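# Move steel plate from bench onto grinder magnetic chuck

## Task

Lift the steel plate off the bench and set it down lying flat on the grinder's magnetic chuck so that no part of its edge sticks out past the chuck; dropping it from any real height counts as failure.

## Robot and tools

Robot: two UR-type arms, left_arm and right_arm, each carrying a Robotiq 2F-85 parallel gripper and a wrist camera. Fixed cameras are cam_high and cam_low; wrist cameras are cam_left_wrist and cam_right_wrist, all 672x504.

Frames. The scene frame has its origin at table-top height, midway between the nominal arm bases, with +z up and +x pointing out over the table. left_arm sits on the +y side, at about (+0.051, +0.409, 0) m. right_arm sits at about (+0.062, -0.473, 0) m. Camera sides in images do not match arm names. Each arm reports its hand pose, velocities and Hand target in its own base frame, not in the scene frame. Gripper axes: fingers point along +z and open and close along y. A block about 10 cm long sticks out toward +x of the gripper. end_effector_position is the point between the closed pads. Fingertips reach about 19 mm past it when closed and 6 mm when fully open.

The 18-number row. Every arm command is one flat row of 18 numbers covering both arms, even when only one arm moves. Left arm first: dx, dy, dz, rx, ry, rz, gripper position, force_limit, speed. Then the same nine for the right arm. The six pose numbers are offsets, not poses. They count from that arm's Hand target as it stood when the action or move began, along that arm's base axes, and the hand turns about the Hand target's position. The scale is 1.0 = 0.6 m for dx, dy, dz and 1.0 = 180 degrees for rx, ry, rz, which form a single rotation vector. Range is -1 to 1. If the translation length is over 1.0 it gets shortened. Because each call counts from the current Hand target, repeating an offset moves the arm further. Sending all six pose numbers as 0 re-commands the Hand target, which often closes a small gap. The controller keeps a commanded orientation within 32 degrees of the measured one.

Gripper numbers, each in [-1, 1]:
- position: +1 is fully open (85 mm); the pads meet at about -0.8; -1 closes until something blocks the fingers.
- force_limit: -1 holds gently (about 30 N per pad on a slow close), +1 holds harder.
- speed: -1 is about 20 mm/s, 0 about 85 mm/s, +1 about 150 mm/s. A fast close from a centimetre or more wider than the part gives about 200 to 245 N.
- Both force_limit and speed start at +1.
- To keep a gripper unchanged, send its previous three numbers again, because 0 is itself a command.
- A new force_limit or speed applies only together with a new position number (change it by at least 0.01).

Tools.
- execute_actions(actions, cameras): actions is a list of up to 15 rows, each row one 1/30 s step. A shorter list repeats its last row to fill 15 steps, and every row counts from the start pose. An empty list returns state plus images.
- move(target, speed, blend, stop_force, zero, blocking, cameras): target is either one 18-number row or a list of up to 15 rows, all offsets from the same Hand targets. It drives straight-line paths that do not avoid obstacles. speed is in m/s, 0.002 to 3.6, default 0.25. blend is a corner radius in m. stop_force is in N (3 to 120): an arm's path stops when it feels that much push. Leave stop_force out when pulling away from a contact, and do not rely on it while the gripper rotates. zero defaults to true and re-zeroes the sensor before the move. blocking=false lets a move run in the background, but not together with stop_force. Paths last at most 10 s. Keep paths away from an arm's own base.
- wait(seconds 0 to 10), stop(), zero_wrist_force(arm).
- zoom_image(camera, region [x0,y0,x1,y1] pixels, at most 504 square).
- read_manual for licences.
- finished_scene(scene) ends the scene for good.

Results.
- Each result gives joint positions, torques, velocities, end_effector_position (m) and quaternion in the base frame, Hand target, Wrist force and torque in gripper axes, and gripper position_measured. Counts: 3 is open, 78 is about 60 mm, 130 is 40 mm, 180 is 20 mm, 230 is pads together.
- object_status: 0 moving, 1 blocked while opening, 2 blocked while closing (a real grip), 3 reached the target or pads met.
- A move adds a 'move:' line: done, off_target, moving, held or fault, plus limits such as paced or held.
- MOTOR HOT warns of heating; an OVER-TEMPERATURE FAULT brakes the arm for 30 to 60 s.

Cautions.
- About 150 N of outside force on an arm, or contact torque at a joint's limit (26.3 N m for the wrists), stops that arm for 10 s. Arms are stiff, so aiming even slightly past a firm surface can cause this; approach surfaces slowly with stop_force.
- Avoid any knock or press between the two arms, including one gripper closing on the other's fingers.
- Don't squeeze hard on a plate still resting on the bench.
- Don't swing a load fast, and don't open the gripper while the plate is moving or above the chuck; lower it until it rests, then release.
- Nothing may fall off the table or be left off it.
- Loose objects may be pushed briefly by outside disturbances.

Each tool is called in YAML: its name, and indented under it one key for each argument.

## Session

execute_actions:
  actions: []

Scene clock: 0.00 s.
left_arm: end_effector_position=(+0.5793, -0.3336, +0.3642) position_measured=3 object_status=3 end_effector_quat_wxyz=(-0.047, -0.573, +0.811, -0.108) | right_arm: end_effector_position=(+0.2757, +0.3580, +0.1528) position_measured=3 object_status=3 end_effector_quat_wxyz=(-0.202, +0.897, +0.360, +0.157)
Joint positions: left_arm=[-0.664 -1.268 1.197 -1.681 -1.722 -1.908] | right_arm=[4.323 -1.39 -2.455 -0.352 1.625 -2.708]
Joint velocities: within noise
Joint torques (N m): no reading
Wrist force (N): no reading
Wrist torque (N m): no reading
Wrist force, peak (N): no reading
Hand target: left_arm +0.5793, -0.3336, +0.3642; -0.047, -0.573, +0.811, -0.108 | right_arm +0.2757, +0.3580, +0.1528; -0.202, +0.897, +0.360, +0.157
Tool commands: left_gripper/position=+1.0 left_gripper/force_limit=+1.0 left_gripper/speed=+1.0 right_gripper/position=+1.0 right_gripper/force_limit=+1.0 right_gripper/speed=+1.0

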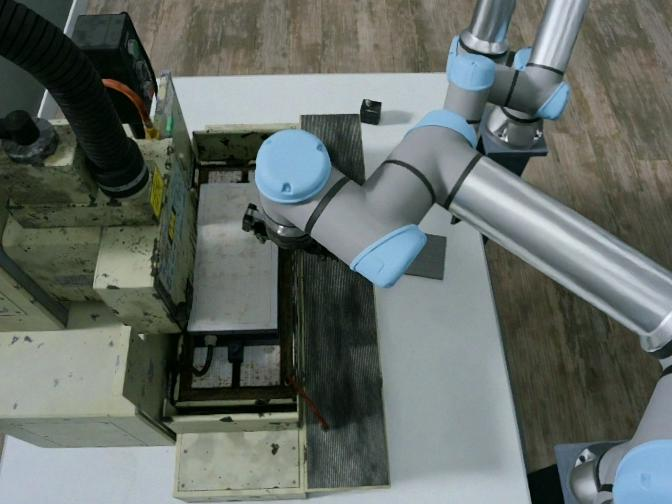

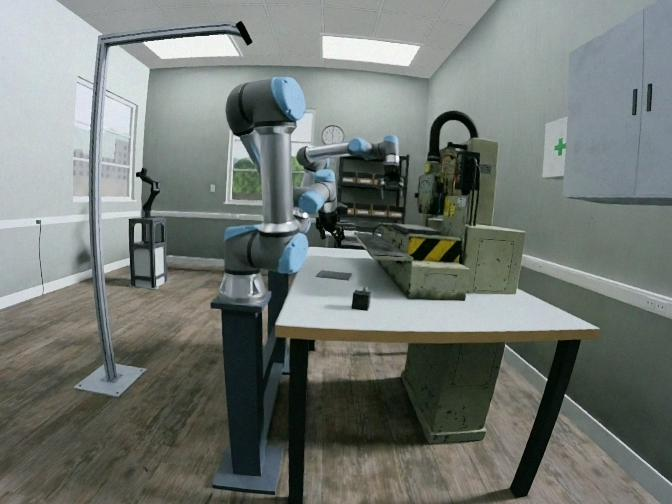

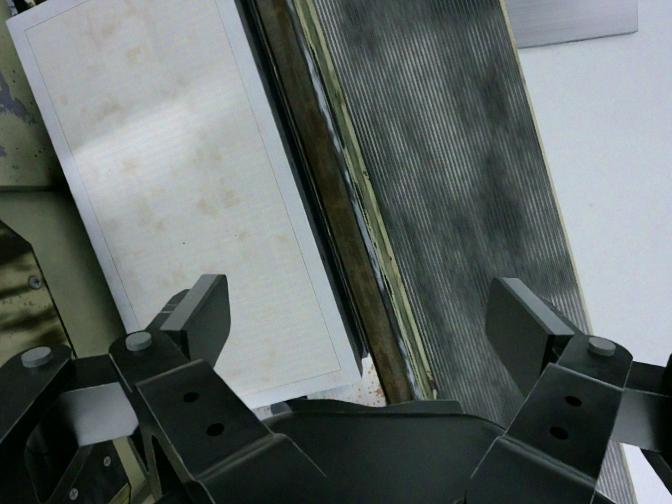

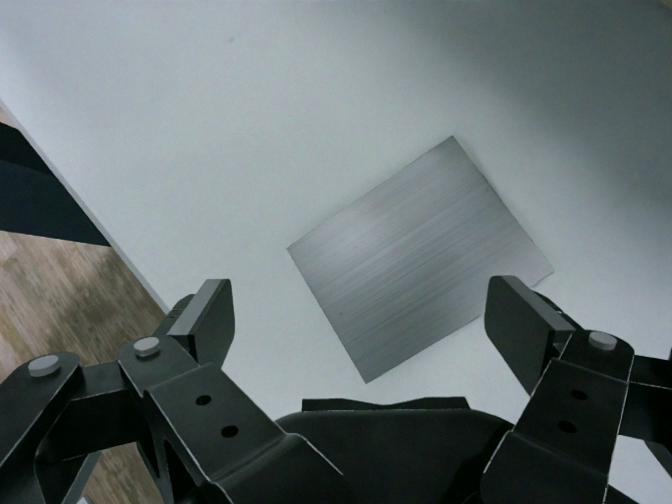

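zoom_image:
  camera: "cam_low"
  region: [280, 120, 540, 320]

zoom_image:
  camera: "cam_high"
  region: [150, 70, 470, 310]

Scaled by 1.938 from the camera's 672x504 image, which has a finer 960x720 frame.

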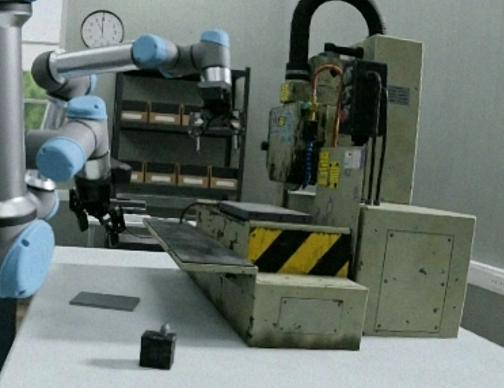

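Scaled by 1.575 from the camera's 672x504 image, which has a finer 960x720 frame.

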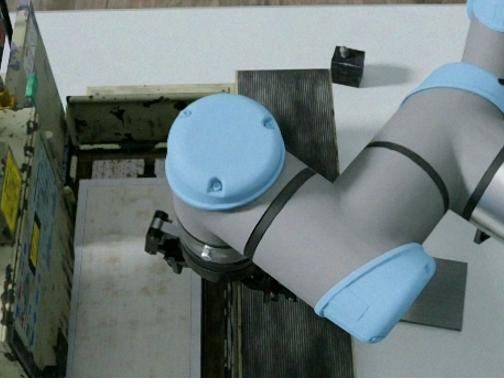

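move:
  target: [0,0,0,0,0,0,1,1,1, 0.157,0.003,-0.088,-0.2925,-0.2316,0.7087,0.6,1,0]
  cameras: ["cam_right_wrist","cam_low"]
  speed: 0.5

Scene clock: 89.50 s.
left_arm: end_effector_position=(+0.5793, -0.3336, +0.3642) position_measured=3 object_status=3 end_effector_quat_wxyz=(-0.047, -0.573, +0.811, -0.108) | right_arm: end_effector_position=(+0.3698, +0.3597, +0.0998) position_measured=53 object_status=3 end_effector_quat_wxyz=(+0.216, +0.000, +0.976, +0.000)
Joint positions: left_arm=[-0.664 -1.268 1.197 -1.681 -1.722 -1.908] | right_arm=[4.389 -1.662 -2.23 -0.674 1.159 -5.066]
Joint torques (N m): left_arm=[-1.03 -35.84 -25.69 -3.49 -0.05 -0.25] | right_arm=[-13.48 35.83 29.54 2.71 0.92 -2.11]
Wrist force (N): left_arm=[-0.1 -0.1 0.0] | right_arm=[0.6 -1.2 1.2]
Wrist torque (N m): left_arm=[-0.01 0.02 0.00] | right_arm=[-0.10 0.28 -0.09]
Wrist force, peak (N): left_arm=[-0.1 -0.4 -0.4] | right_arm=[1.0 -1.3 1.5]
Hand target: left_arm +0.5793, -0.3336, +0.3642; -0.047, -0.573, +0.811, -0.108 | right_arm +0.3699, +0.3598, +0.1000; +0.216, +0.000, +0.976, +0.000
Off the commanded pose: left_arm 0.000 m, 0 deg | right_arm 0.000 m, 0 deg.
move: done
camera_calibration:
cam_right_wrist: T_world_to_cam=[[-0.00692867, 0.999703, 0.0233682, -0.350387], [0.715987, -0.011354, 0.698021, -0.310371], [0.698079, 0.0215677, -0.715696, -0.0600537], [0, 0, 0, 1]] pos_world=[0.261716, 0.348055, 0.181853]
Images, in order (width x height): cam_low 672x504, cam_right_wrist 672x504.

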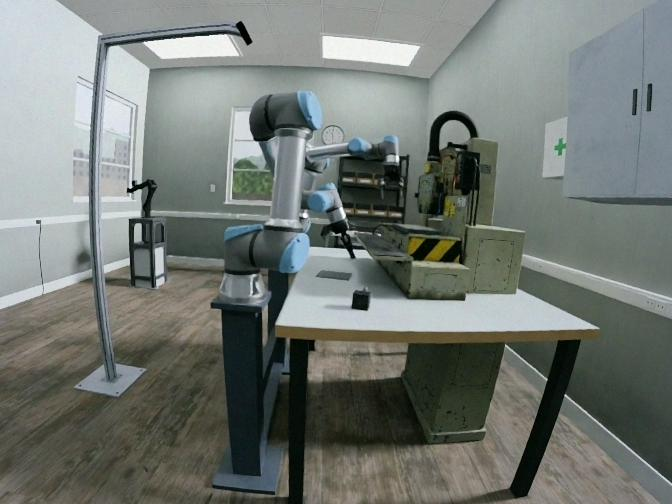

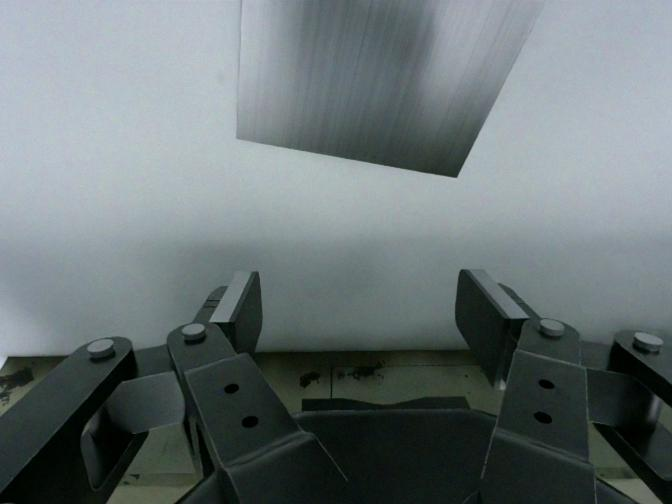

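move:
  target:
    - [0,0,0,0,0,0,1,1,1, 0.07,0.004,-0.09,0,0,0,0.6,1,0]
    - [0,0,0,0,0,0,1,1,1, 0.07,0.004,-0.125,0,0,0,0.6,1,0]
  speed: 0.1

move:
  target: [0,0,0,0,0,0,1,1,1, 0,0,-0.05,0,0,0,0.6,1,0]
  speed: 0.01
  stop_force: 4
  cameras: ["cam_right_wrist"]

Scene clock: 98.07 s.
left_arm: end_effector_position=(+0.5793, -0.3336, +0.3642) position_measured=3 object_status=3 end_effector_quat_wxyz=(-0.047, -0.573, +0.811, -0.108) | right_arm: end_effector_position=(+0.4119, +0.3621, +0.0249) position_measured=53 object_status=3 end_effector_quat_wxyz=(+0.216, +0.000, +0.976, +0.000)
Joint positions: left_arm=[-0.664 -1.268 1.197 -1.681 -1.722 -1.908] | right_arm=[4.301 -1.897 -2.223 -0.409 1.173 -5.16]
Joint torques (N m): left_arm=[-0.9 -37.12 -26.45 -3.25 -0.07 0.04] | right_arm=[9.64 30.67 26.2 4.5 -3.3 -3.04]
Wrist force (N): left_arm=[-0.2 -0.1 -0.2] | right_arm=[0.8 -1.1 1.5]
Wrist torque (N m): left_arm=[-0.02 0.03 0.00] | right_arm=[-0.08 0.25 -0.06]
Wrist force, peak (N): left_arm=[-0.3 -0.3 -0.3] | right_arm=[1.6 -1.1 3.0]
Hand target: left_arm +0.5793, -0.3336, +0.3642; -0.047, -0.573, +0.811, -0.108 | right_arm +0.4119, +0.3622, +0.0250; +0.216, +0.000, +0.976, +0.000
Off the commanded pose: left_arm 0.000 m, 0 deg | right_arm 0.000 m, 0 deg.
move: done

Scene clock: 100.17 s.
left_arm: end_effector_position=(+0.5793, -0.3336, +0.3642) position_measured=3 object_status=3 end_effector_quat_wxyz=(-0.047, -0.573, +0.811, -0.108) | right_arm: end_effector_position=(+0.4119, +0.3622, +0.0151) position_measured=53 object_status=3 end_effector_quat_wxyz=(+0.216, +0.000, +0.976, +0.000)
Joint positions: left_arm=[-0.664 -1.268 1.197 -1.681 -1.722 -1.908] | right_arm=[4.301 -1.922 -2.228 -0.379 1.173 -5.16]
Joint torques (N m): left_arm=[-0.54 -36.62 -26.71 -3.25 -0.2 -0.18] | right_arm=[7.61 39.74 22.1 0.21 -0.56 -2.87]
Wrist force (N): left_arm=[-0.1 -0.2 0.0] | right_arm=[-2.2 1.1 -3.0]
Wrist torque (N m): left_arm=[-0.03 0.02 0.00] | right_arm=[-0.25 0.33 0.03]
Wrist force, peak (N): left_arm=[-0.5 -0.3 -0.1] | right_arm=[-2.0 -6.1 -17.5]
Hand target: left_arm +0.5793, -0.3336, +0.3642; -0.047, -0.573, +0.811, -0.108 | right_arm +0.4119, +0.3622, +0.0151; +0.216, +0.000, +0.976, +0.000 (not the last commanded pose)
Off the commanded pose: left_arm 0.000 m, 0 deg | right_arm 0.020 m, 0 deg.
move: contact (right_arm)
camera_calibration:
cam_right_wrist: T_world_to_cam=[[-0.00707295, 0.999702, 0.0233685, -0.350471], [0.715939, -0.0112525, 0.698072, -0.28139], [0.698127, 0.0216679, -0.715646, -0.150169], [0, 0, 0, 1]] pos_world=[0.303816, 0.350454, 0.0971529]
Images, in order (width x height): cam_right_wrist 672x504.

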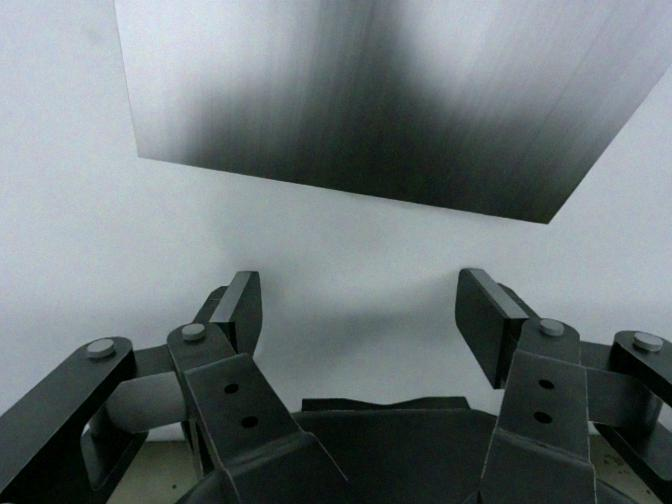

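move:
  target:
    - [0,0,0,0,0,0,1,1,1, 0,0,0.0015,0,0,0,0.6,1,0]
    - [0,0,0,0,0,0,1,1,1, -0.2365,0,0.0015,0,0,0,0.6,1,0]
  speed: 0.04
  cameras: ["cam_right_wrist","cam_high","cam_low"]

Scene clock: 108.73 s.
left_arm: end_effector_position=(+0.5793, -0.3336, +0.3642) position_measured=3 object_status=3 end_effector_quat_wxyz=(-0.047, -0.573, +0.811, -0.108) | right_arm: end_effector_position=(+0.2699, +0.3621, +0.0160) position_measured=53 object_status=3 end_effector_quat_wxyz=(+0.216, +0.000, +0.976, +0.000)
Joint positions: left_arm=[-0.664 -1.268 1.197 -1.681 -1.722 -1.908] | right_arm=[4.636 -1.74 -2.43 -0.507 1.136 -4.796]
Joint torques (N m): left_arm=[0.67 -35.94 -26.33 -3.25 -0.5 0.24] | right_arm=[-11.54 15.37 23.82 4.8 -2.11 -3.19]
Wrist force (N): left_arm=[-0.2 0.1 -0.1] | right_arm=[0.6 -1.1 1.6]
Wrist torque (N m): left_arm=[0.01 0.03 0.00] | right_arm=[-0.09 0.26 0.03]
Wrist force, peak (N): left_arm=[-0.5 -0.1 -0.2] | right_arm=[-5.1 -1.1 2.3]
Hand target: left_arm +0.5793, -0.3336, +0.3642; -0.047, -0.573, +0.811, -0.108 | right_arm +0.2700, +0.3622, +0.0160; +0.216, +0.000, +0.976, +0.000
Off the commanded pose: left_arm 0.000 m, 0 deg | right_arm 0.000 m, 0 deg.
move: done
camera_calibration:
cam_right_wrist: T_world_to_cam=[[-0.00714404, 0.999703, 0.0232982, -0.351379], [0.715939, -0.0111525, 0.698074, -0.180391], [0.698127, 0.0216671, -0.715646, -0.050388], [0, 0, 0, 1]] pos_world=[0.161816, 0.350354, 0.098053]
Images, in order (width x height): cam_high 672x504, cam_low 672x504, cam_right_wrist 672x504.

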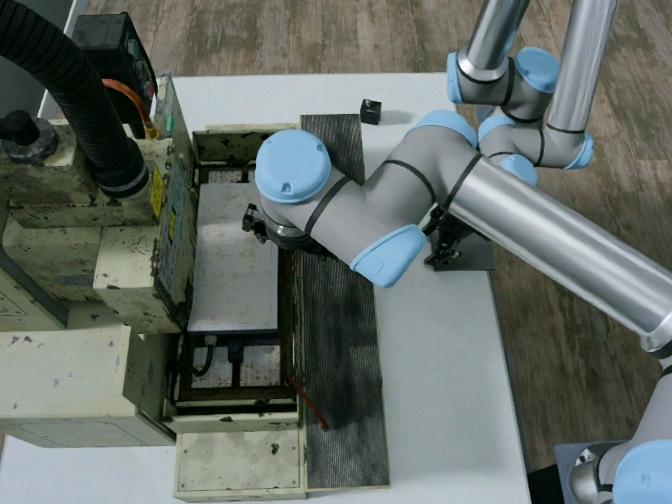

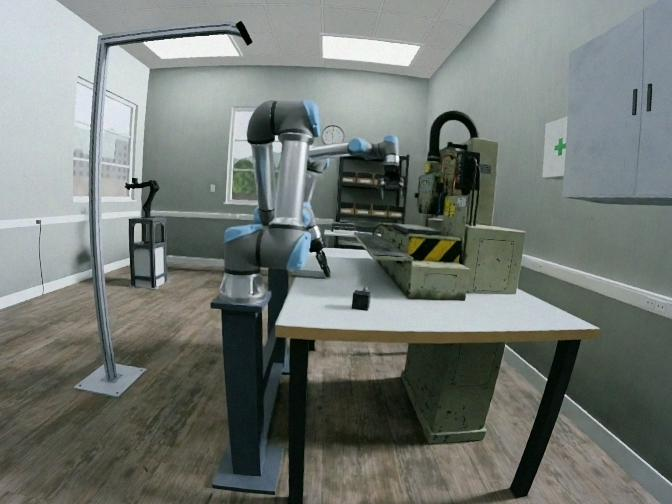

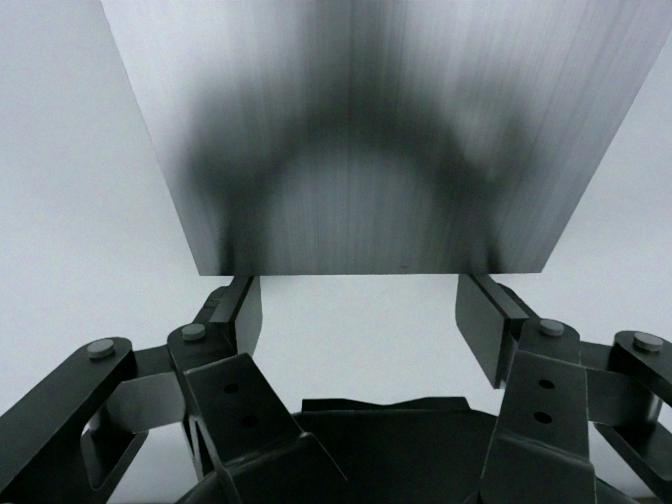

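zoom_image:
  camera: "cam_high"
  region: [400, 180, 560, 300]

Scaled by 3.150 from the camera's 672x504 image, which has a finer 960x720 frame.

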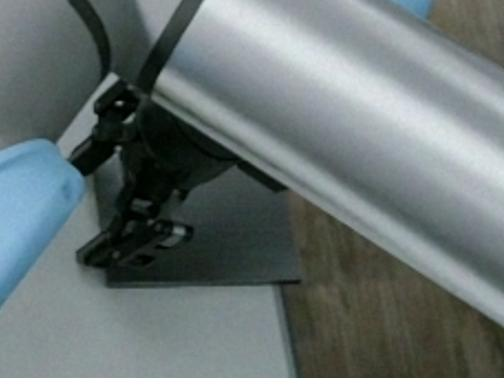

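move:
  target:
    - [0,0,0,0,0,0,1,1,1, -0.053,0,0,0,0,0,0.6,1,0]
    - [0,0,0,0,0,0,1,1,1, -0.043,0,0,0,0,0,0.6,1,0]
    - [0,0,0,0,0,0,1,1,1, -0.043,0,0.25,0,0,0,0.6,1,0]
  speed: [0.04,0.04,0.15]
  cameras: ["cam_right_wrist","cam_high"]

zoom_image:
  camera: "cam_high"
  region: [400, 180, 560, 300]

Scene clock: 120.87 s.
left_arm: end_effector_position=(+0.5793, -0.3336, +0.3642) position_measured=3 object_status=3 end_effector_quat_wxyz=(-0.047, -0.573, +0.811, -0.108) | right_arm: end_effector_position=(+0.2442, +0.3622, +0.1660) position_measured=53 object_status=3 end_effector_quat_wxyz=(+0.216, +0.000, +0.976, +0.000)
Joint positions: left_arm=[-0.664 -1.268 1.197 -1.681 -1.722 -1.908] | right_arm=[4.706 -1.37 -2.249 -1.09 1.135 -4.719]
Joint torques (N m): left_arm=[-1.68 -36.17 -26.75 -3.41 -0.15 0.16] | right_arm=[12.82 18 23.46 1.13 1.55 0.64]
Wrist force (N): left_arm=[0.1 0.0 0.0] | right_arm=[0.6 -1.4 1.2]
Wrist torque (N m): left_arm=[0.01 -0.02 0.00] | right_arm=[-0.12 0.26 -0.08]
Wrist force, peak (N): left_arm=[-0.4 -0.1 -0.4] | right_arm=[-7.3 -1.0 -0.6]
Hand target: left_arm +0.5793, -0.3336, +0.3642; -0.047, -0.573, +0.811, -0.108 | right_arm +0.2442, +0.3622, +0.1660; +0.216, +0.000, +0.976, +0.000
Off the commanded pose: left_arm 0.000 m, 0 deg | right_arm 0.000 m, 0 deg.
move: done
camera_calibration:
cam_right_wrist: T_world_to_cam=[[-0.00700101, 0.999697, 0.0235803, -0.355242], [0.71594, -0.0114518, 0.698068, -0.266525], [0.698127, 0.0217692, -0.715643, 0.0747902], [0, 0, 0, 1]] pos_world=[0.136116, 0.350454, 0.247952]
Images, in order (width x height): cam_high 672x504, cam_right_wrist 672x504.

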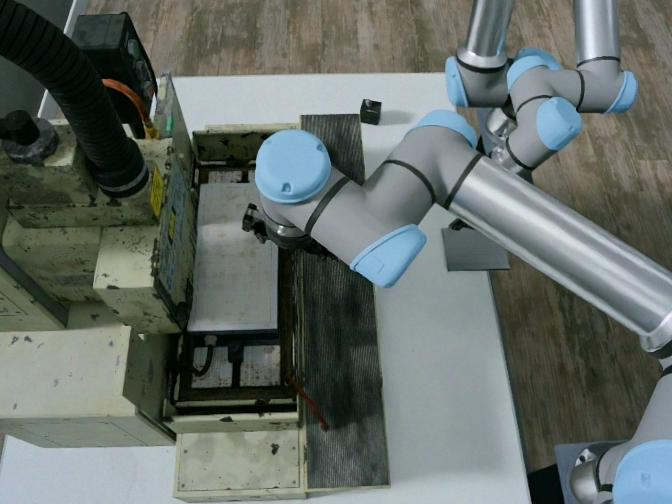

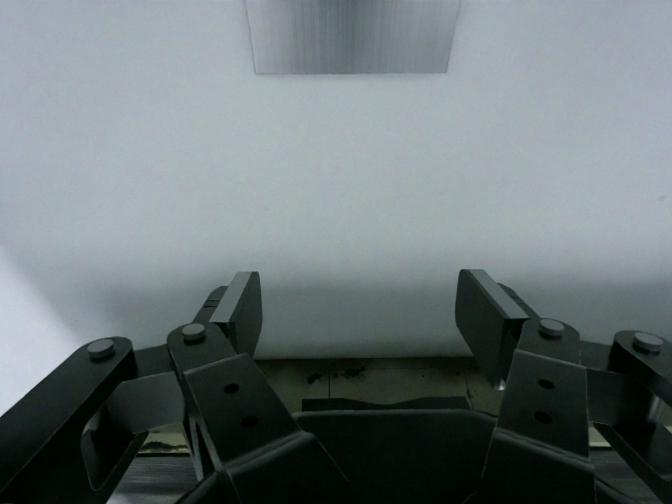

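Scaled by 3.150 from the camera's 672x504 image, which has a finer 960x720 frame.

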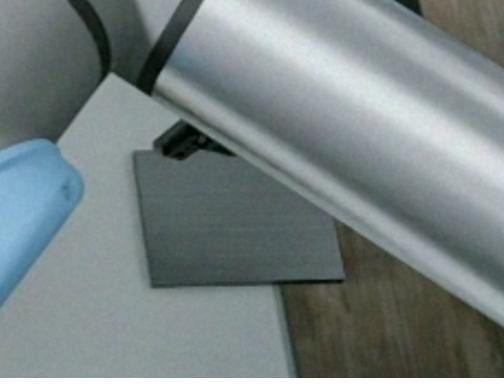

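move:
  target:
    - [0,0,0,0,0,0,1,1,1, -0.324,0.011,0.1,0.4407,-0.2809,-0.2809,0.6,1,0]
  speed: 0.3
  cameras: ["cam_right_wrist","cam_high","cam_low"]

Scene clock: 141.50 s.
left_arm: end_effector_position=(+0.5793, -0.3336, +0.3642) position_measured=3 object_status=3 end_effector_quat_wxyz=(-0.047, -0.573, +0.811, -0.108) | right_arm: end_effector_position=(+0.0499, +0.3688, +0.2260) position_measured=53 object_status=3 end_effector_quat_wxyz=(+0.500, +0.500, +0.500, +0.500)
Joint positions: left_arm=[-0.664 -1.268 1.197 -1.681 -1.722 -1.908] | right_arm=[5.545 -1.806 -2.026 -2.45 0.832 -1.571]
Joint torques (N m): left_arm=[-1.09 -35.7 -27.64 -3.39 -0.45 0.35] | right_arm=[6.13 24.7 15.17 -2.63 -1.45 2.7]
Wrist force (N): left_arm=[-0.2 -0.2 -0.1] | right_arm=[0.0 -1.8 -1.6]
Wrist torque (N m): left_arm=[-0.03 0.02 0.00] | right_arm=[0.21 0.45 -0.26]
Wrist force, peak (N): left_arm=[-0.2 -0.4 -0.3] | right_arm=[0.8 -1.9 -2.8]
Hand target: left_arm +0.5793, -0.3336, +0.3642; -0.047, -0.573, +0.811, -0.108 | right_arm +0.0498, +0.3688, +0.2260; +0.500, +0.500, +0.500, +0.500
Off the commanded pose: left_arm 0.000 m, 0 deg | right_arm 0.000 m, 0 deg.
move: done
camera_calibration:
cam_right_wrist: T_world_to_cam=[[-0.0241029, -0.00326337, 0.999704, -0.214471], [-0.33068, -0.943678, -0.0110532, 0.386938], [0.943435, -0.330848, 0.0216662, 0.204472], [0, 0, 0, 1]] pos_world=[-0.0701224, 0.432095, 0.214254]
Images, in order (width x height): cam_high 672x504, cam_low 672x504, cam_right_wrist 672x504.

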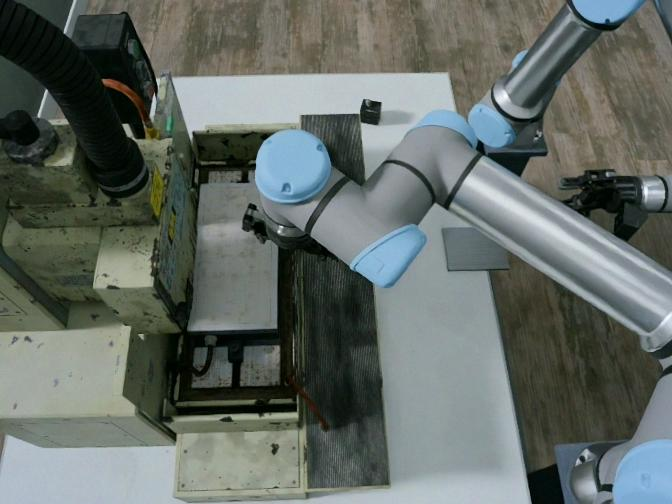

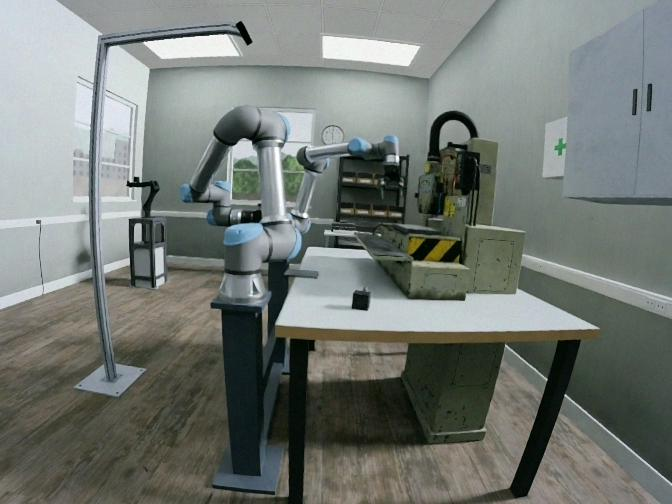

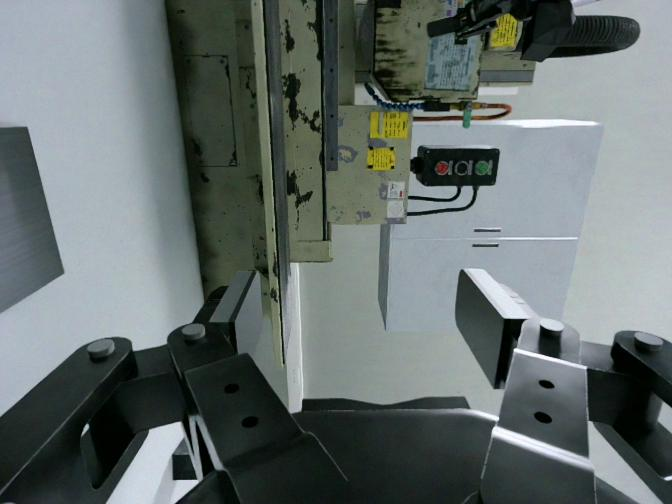

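move:
  target:
    - [0,0,0,0,0,0,1,1,1, -0.01,0,-0.363,0,0,0,0.6,1,0]
  speed: 0.2
  cameras: ["cam_right_wrist","cam_high","cam_low"]

zoom_image:
  camera: "cam_high"
  region: [420, 180, 620, 300]

zoom_image:
  camera: "cam_low"
  region: [230, 230, 350, 310]

Scene clock: 148.53 s.
left_arm: end_effector_position=(+0.5793, -0.3336, +0.3642) position_measured=3 object_status=3 end_effector_quat_wxyz=(-0.047, -0.573, +0.811, -0.108) | right_arm: end_effector_position=(+0.0437, +0.3688, +0.0083) position_measured=53 object_status=3 end_effector_quat_wxyz=(+0.500, +0.500, +0.500, +0.500)
Joint positions: left_arm=[-0.664 -1.268 1.197 -1.681 -1.722 -1.908] | right_arm=[5.555 -2.296 -2.098 -1.888 0.843 -1.57]
Joint torques (N m): left_arm=[-0.19 -36.56 -27.83 -3.23 -0.38 0.49] | right_arm=[3.96 30.97 -4.31 -0.14 0.65 -2.76]
Wrist force (N): left_arm=[-0.2 0.0 0.0] | right_arm=[0.2 -1.8 -1.6]
Wrist torque (N m): left_arm=[0.00 0.02 0.00] | right_arm=[0.22 0.45 -0.30]
Wrist force, peak (N): left_arm=[-0.5 0.0 -0.1] | right_arm=[0.2 -4.2 -1.7]
Hand target: left_arm +0.5793, -0.3336, +0.3642; -0.047, -0.573, +0.811, -0.108 | right_arm +0.0438, +0.3688, +0.0082; +0.500, +0.500, +0.500, +0.500
Off the commanded pose: left_arm 0.000 m, 0 deg | right_arm 0.000 m, 0 deg.
move: done
camera_calibration:
cam_right_wrist: T_world_to_cam=[[-0.0242029, -0.003549, 0.999701, 0.00313346], [-0.330554, -0.943719, -0.011353, 0.382541], [0.943477, -0.33073, 0.0216676, 0.214895], [0, 0, 0, 1]] pos_world=[-0.0762224, 0.432095, -0.00344579]
Images, in order (width x height): cam_high 672x504, cam_low 672x504, cam_right_wrist 672x504.

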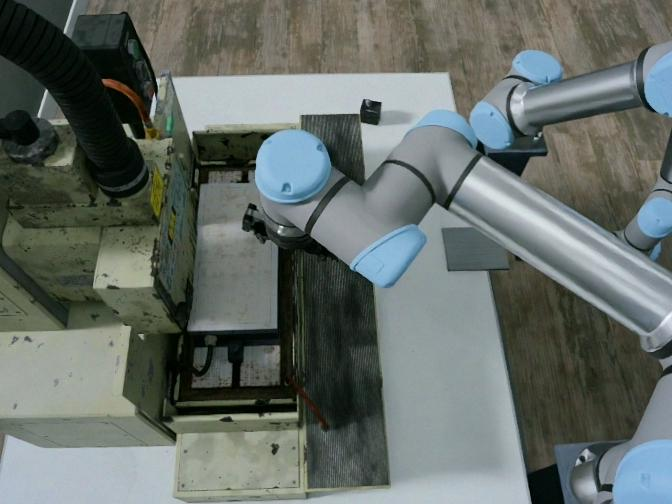

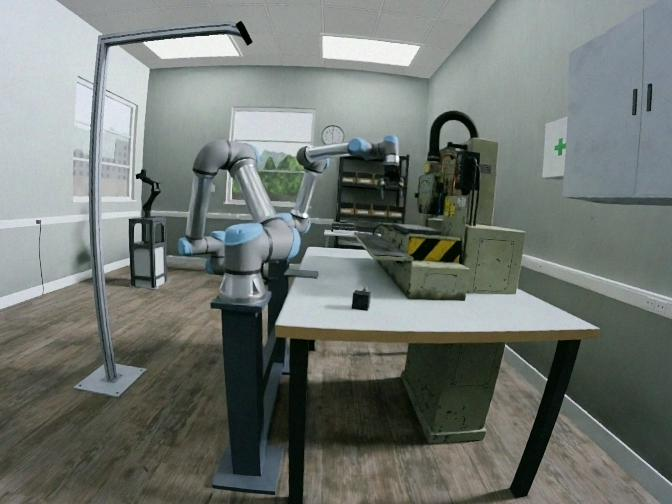

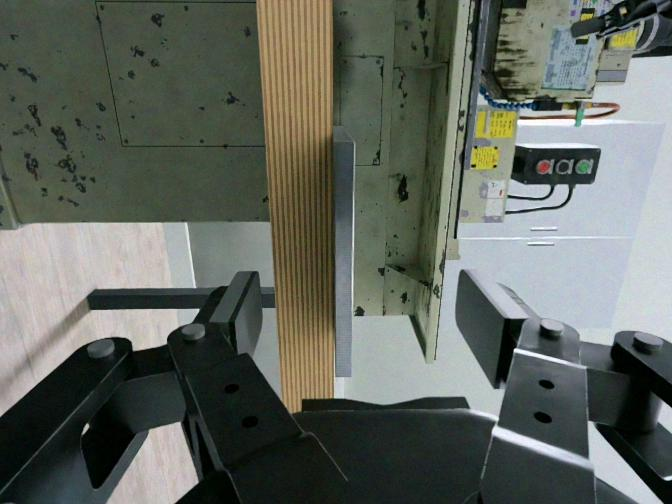

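Scaled by 2.520 from the camera's 672x504 image, which has a finer 960x720 frame.

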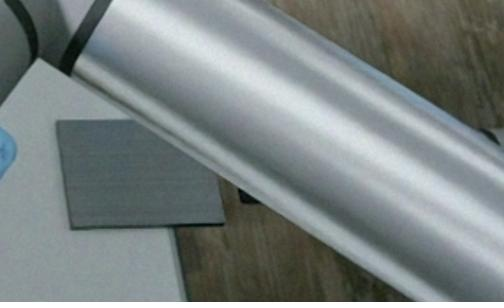

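Scaled by 4.200 from the camera's 672x504 image, which has a finer 960x720 frame.

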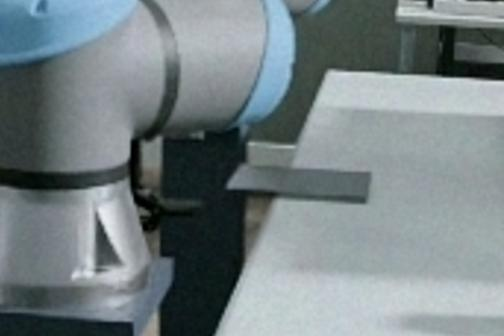

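move:
  target: [0,0,0,0,0,0,1,1,1, 0.099,0,-0.0017,0,0,0,0.6,1,0]
  speed: 0.05
  stop_force: 8
  cameras: ["cam_right_wrist"]

Scene clock: 159.90 s.
left_arm: end_effector_position=(+0.5793, -0.3336, +0.3642) position_measured=3 object_status=3 end_effector_quat_wxyz=(-0.047, -0.573, +0.811, -0.108) | right_arm: end_effector_position=(+0.1032, +0.3688, +0.0072) position_measured=53 object_status=3 end_effector_quat_wxyz=(+0.500, +0.500, +0.500, +0.500)
Joint positions: left_arm=[-0.664 -1.268 1.197 -1.681 -1.722 -1.908] | right_arm=[5.448 -2.277 -2.176 -1.831 0.735 -1.571]
Joint torques (N m): left_arm=[-0.33 -36.46 -27.82 -3.48 -0.41 0.23] | right_arm=[13.4 29.81 14.05 -2.98 2.43 -2.93]
Wrist force (N): left_arm=[-0.1 -0.2 0.0] | right_arm=[0.7 -2.1 -1.5]
Wrist torque (N m): left_arm=[-0.04 0.01 0.00] | right_arm=[0.17 0.37 -0.31]
Wrist force, peak (N): left_arm=[0.2 -0.3 0.4] | right_arm=[0.2 -2.1 -2.4]
Hand target: left_arm +0.5793, -0.3336, +0.3642; -0.047, -0.573, +0.811, -0.108 | right_arm +0.1032, +0.3688, +0.0072; +0.500, +0.500, +0.500, +0.500
Off the commanded pose: left_arm 0.000 m, 0 deg | right_arm 0.000 m, 0 deg.
move: done
camera_calibration:
cam_right_wrist: T_world_to_cam=[[-0.024297, -0.00351527, 0.999699, 0.00565501], [-0.330553, -0.943719, -0.0113523, 0.402164], [0.943475, -0.330729, 0.0217675, 0.158877], [0, 0, 0, 1]] pos_world=[-0.0168222, 0.432095, -0.00454618]
Images, in order (width x height): cam_right_wrist 672x504.

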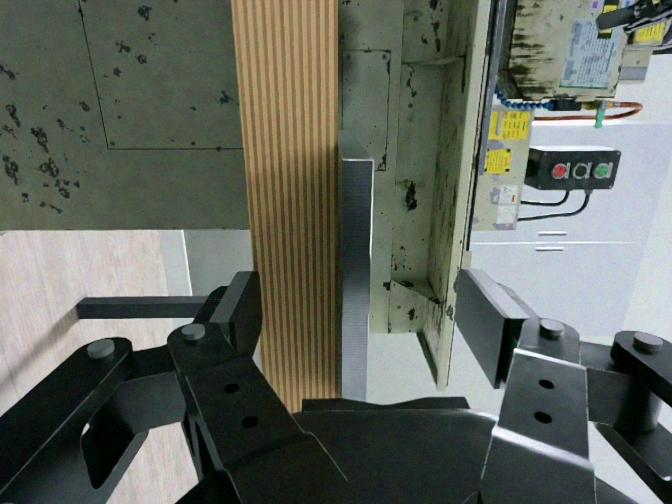

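move:
  target: [0,0,0,0,0,0,1,1,1, 0,0,0,0,0,0,-1,0.3,-1]
  cameras: ["cam_right_wrist"]

Scene clock: 165.77 s.
left_arm: end_effector_position=(+0.5793, -0.3336, +0.3642) position_measured=3 object_status=3 end_effector_quat_wxyz=(-0.047, -0.573, +0.811, -0.108) | right_arm: end_effector_position=(+0.1032, +0.3688, +0.0072) position_measured=212 object_status=0 end_effector_quat_wxyz=(+0.500, +0.500, +0.500, +0.500)
Joint positions: left_arm=[-0.664 -1.268 1.197 -1.681 -1.722 -1.908] | right_arm=[5.448 -2.277 -2.176 -1.831 0.735 -1.571]
Joint torques (N m): left_arm=[-1.88 -37.36 -27.85 -3.02 -0.37 0.4] | right_arm=[12.52 32.18 10.47 -3.07 1.93 -2.93]
Wrist force (N): left_arm=[-0.2 0.0 0.0] | right_arm=[0.5 -11.0 -1.6]
Wrist torque (N m): left_arm=[0.00 0.03 -0.01] | right_arm=[0.81 0.41 -0.26]
Wrist force, peak (N): left_arm=[-0.4 0.0 -0.3] | right_arm=[0.4 -11.6 -1.9]
Hand target: left_arm +0.5793, -0.3336, +0.3642; -0.047, -0.573, +0.811, -0.108 | right_arm +0.1032, +0.3688, +0.0072; +0.500, +0.500, +0.500, +0.500
Off the commanded pose: left_arm 0.000 m, 0 deg | right_arm 0.000 m, 0 deg.
move: done
camera_calibration:
cam_right_wrist: T_world_to_cam=[[-0.024297, -0.00351527, 0.999699, 0.00565501], [-0.330553, -0.943719, -0.0113523, 0.402164], [0.943475, -0.330729, 0.0217675, 0.158877], [0, 0, 0, 1]] pos_world=[-0.0168222, 0.432095, -0.00454618]
Images, in order (width x height): cam_right_wrist 672x504.

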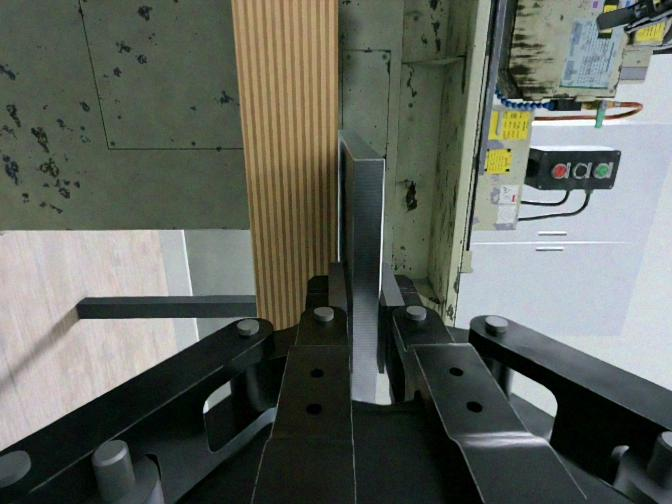

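move:
  target: [0,0,0,0,0,0,1,1,1, 0,0,0.03,0,0,0,-1,0.3,-1]
  speed: 0.03
  cameras: ["cam_right_wrist","cam_low"]

Scene clock: 172.17 s.
left_arm: end_effector_position=(+0.5793, -0.3336, +0.3642) position_measured=3 object_status=3 end_effector_quat_wxyz=(-0.047, -0.573, +0.811, -0.108) | right_arm: end_effector_position=(+0.1032, +0.3687, +0.0253) position_measured=212 object_status=2 end_effector_quat_wxyz=(+0.500, +0.500, +0.500, +0.500) end_effector_velocity=(+0.000, +0.000, -0.002) end_effector_angular_velocity=(+0.002, +0.002, +0.000)
Joint positions: left_arm=[-0.664 -1.268 1.197 -1.681 -1.722 -1.908] | right_arm=[5.448 -2.227 -2.182 -1.874 0.735 -1.571]
Joint velocities: left_arm=[within noise] | right_arm=[0 -0.005 0 0.008 0 0]
Joint torques (N m): left_arm=[-0.62 -36.53 -27.07 -3.21 -0.41 0.14] | right_arm=[9.43 29.57 -0.37 -1.44 1.7 -2.88]
Wrist force (N): left_arm=[-0.2 -0.3 -0.1] | right_arm=[0.3 -11.2 -1.7]
Wrist torque (N m): left_arm=[-0.05 0.03 -0.01] | right_arm=[0.79 0.44 -0.26]
Wrist force, peak (N): left_arm=[-0.4 -0.1 -0.3] | right_arm=[0.2 -12.0 -1.4]
Hand target: left_arm +0.5793, -0.3336, +0.3642; -0.047, -0.573, +0.811, -0.108 | right_arm +0.1032, +0.3688, +0.0252; +0.500, +0.500, +0.500, +0.500
Off the commanded pose: left_arm 0.000 m, 0 deg | right_arm 0.000 m, 0 deg.
move: done
camera_calibration:
cam_right_wrist: T_world_to_cam=[[-0.0242632, -0.00342115, 0.9997, -0.0124772], [-0.330555, -0.94372, -0.0112523, 0.402401], [0.943475, -0.330728, 0.0217668, 0.158388], [0, 0, 0, 1]] pos_world=[-0.0167223, 0.432094, 0.0135538]
Images, in order (width x height): cam_low 672x504, cam_right_wrist 672x504.

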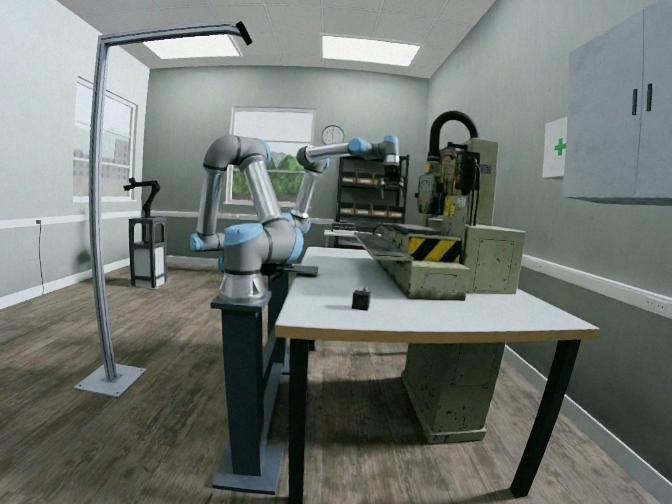

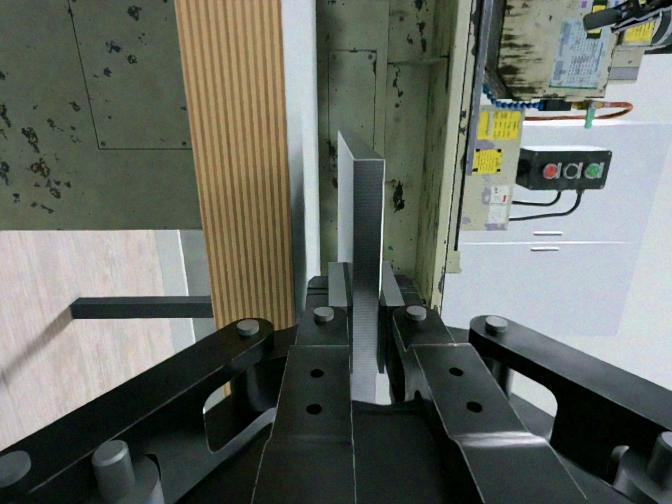

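move:
  target: [-0.2,0.3,0.3,0,0,0,1,1,1, 0,0,0.55,0,0,0,-1,0.3,-1]
  speed: 0.15
  cameras: ["all"]

Scene clock: 178.67 s.
left_arm: end_effector_position=(+0.4593, -0.1535, +0.5443) position_measured=3 object_status=3 end_effector_quat_wxyz=(-0.047, -0.573, +0.811, -0.108) | right_arm: end_effector_position=(+0.1032, +0.3688, +0.3551) position_measured=212 object_status=2 end_effector_quat_wxyz=(+0.500, +0.500, +0.500, +0.500)
Joint positions: left_arm=[-0.505 -1.58 1.07 -1.217 -1.749 -1.749] | right_arm=[5.448 -1.588 -1.898 -2.796 0.735 -1.571]
Joint torques (N m): left_arm=[-10.9 -6.95 -21.7 -3.87 0.78 -1.5] | right_arm=[7.06 20.73 21.73 -5.14 -0.6 2.91]
Wrist force (N): left_arm=[0.1 -0.1 0.2] | right_arm=[0.4 -11.4 -1.7]
Wrist torque (N m): left_arm=[0.00 -0.01 0.03] | right_arm=[0.75 0.40 -0.24]
Wrist force, peak (N): left_arm=[0.9 -0.8 1.4] | right_arm=[0.6 -14.4 -2.1]
Hand target: left_arm +0.4593, -0.1536, +0.5442; -0.047, -0.573, +0.811, -0.108 | right_arm +0.1032, +0.3688, +0.3552; +0.500, +0.500, +0.500, +0.500
Off the commanded pose: left_arm 0.000 m, 0 deg | right_arm 0.000 m, 0 deg.
move: done
camera_calibration:
cam_left_wrist: T_world_to_cam=[[-0.935995, 0.328749, -0.125849, 0.558741], [0.309224, 0.938712, 0.152319, -0.0609966], [0.16821, 0.103655, -0.980286, 0.599524], [0, 0, 0, 1]] pos_world=[0.440994, -0.188571, 0.667313]
cam_right_wrist: T_world_to_cam=[[-0.0241088, -0.00358465, 0.999703, -0.342209], [-0.330466, -0.943749, -0.0113535, 0.406129], [0.94351, -0.330642, 0.021568, 0.151333], [0, 0, 0, 1]] pos_world=[-0.0168227, 0.432094, 0.343455]

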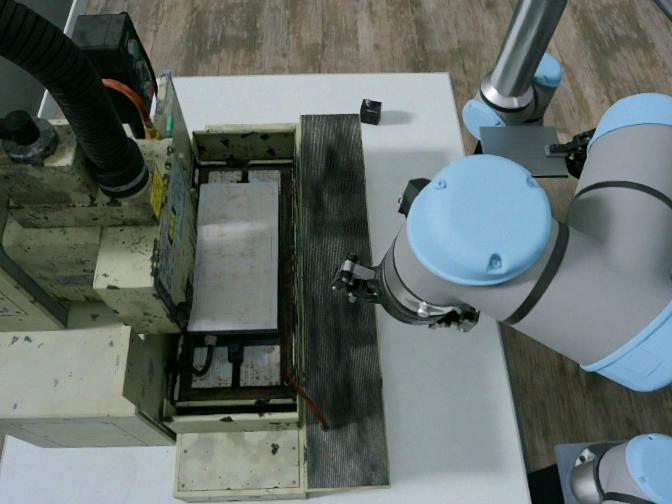

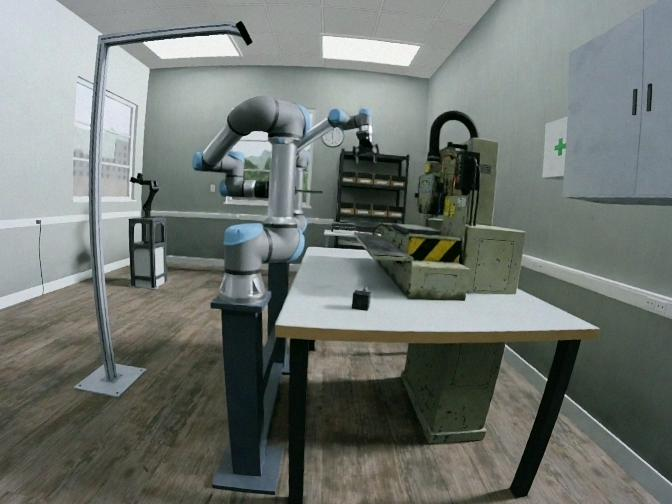

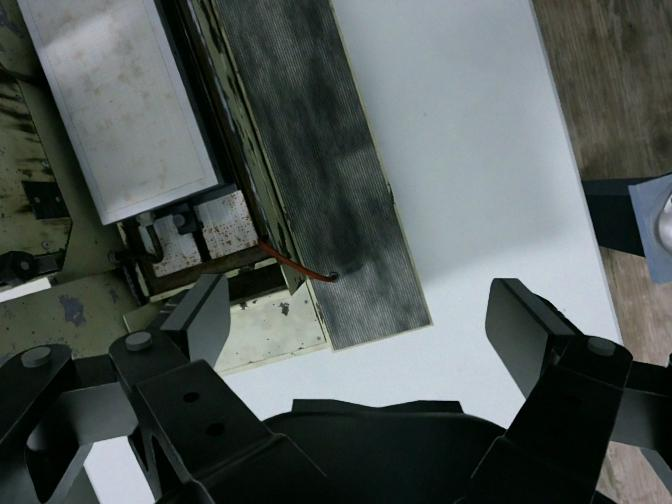

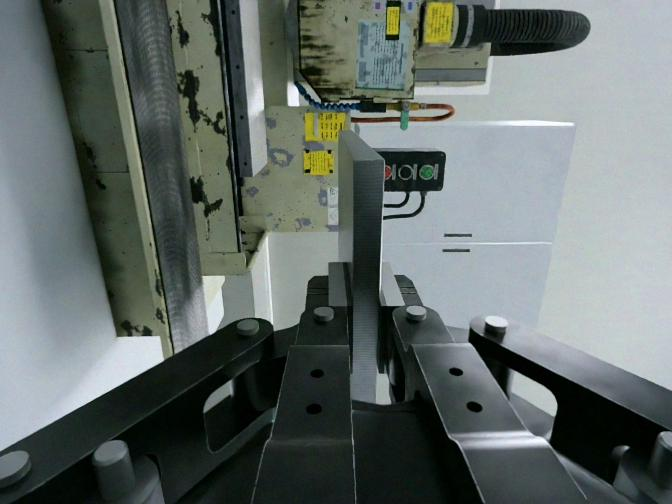

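zoom_image:
  camera: "cam_right_wrist"
  region: [90, 0, 350, 350]

zoom_image:
  camera: "cam_high"
  region: [150, 90, 390, 360]

zoom_image:
  camera: "cam_low"
  region: [340, 200, 540, 310]

Scaled by 1.440 from the camera's 672x504 image, which has a finer 960x720 frame.

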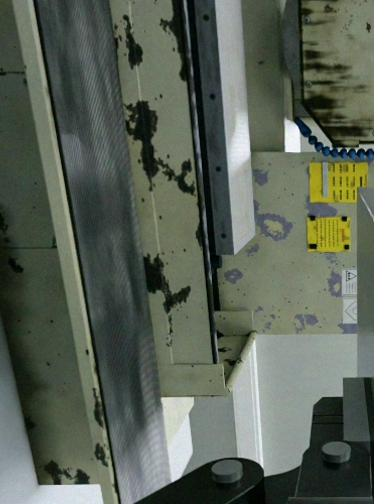

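Scaled by 1.867 from the camera's 672x504 image, which has a finer 960x720 frame.

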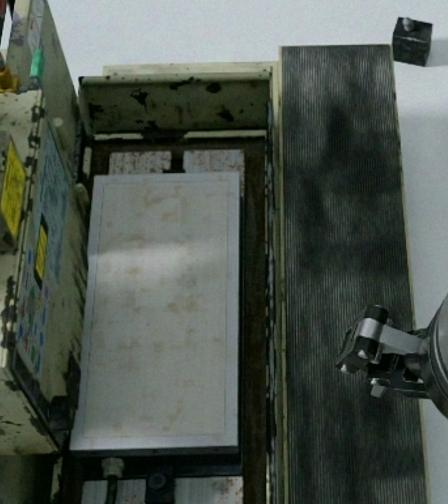

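Scaled by 2.520 from the camera's 672x504 image, which has a finer 960x720 frame.

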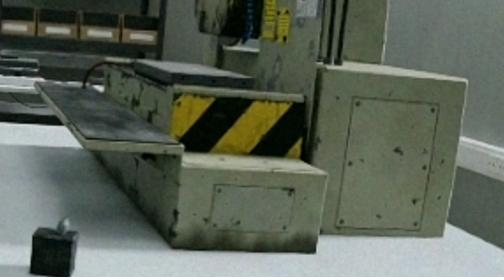

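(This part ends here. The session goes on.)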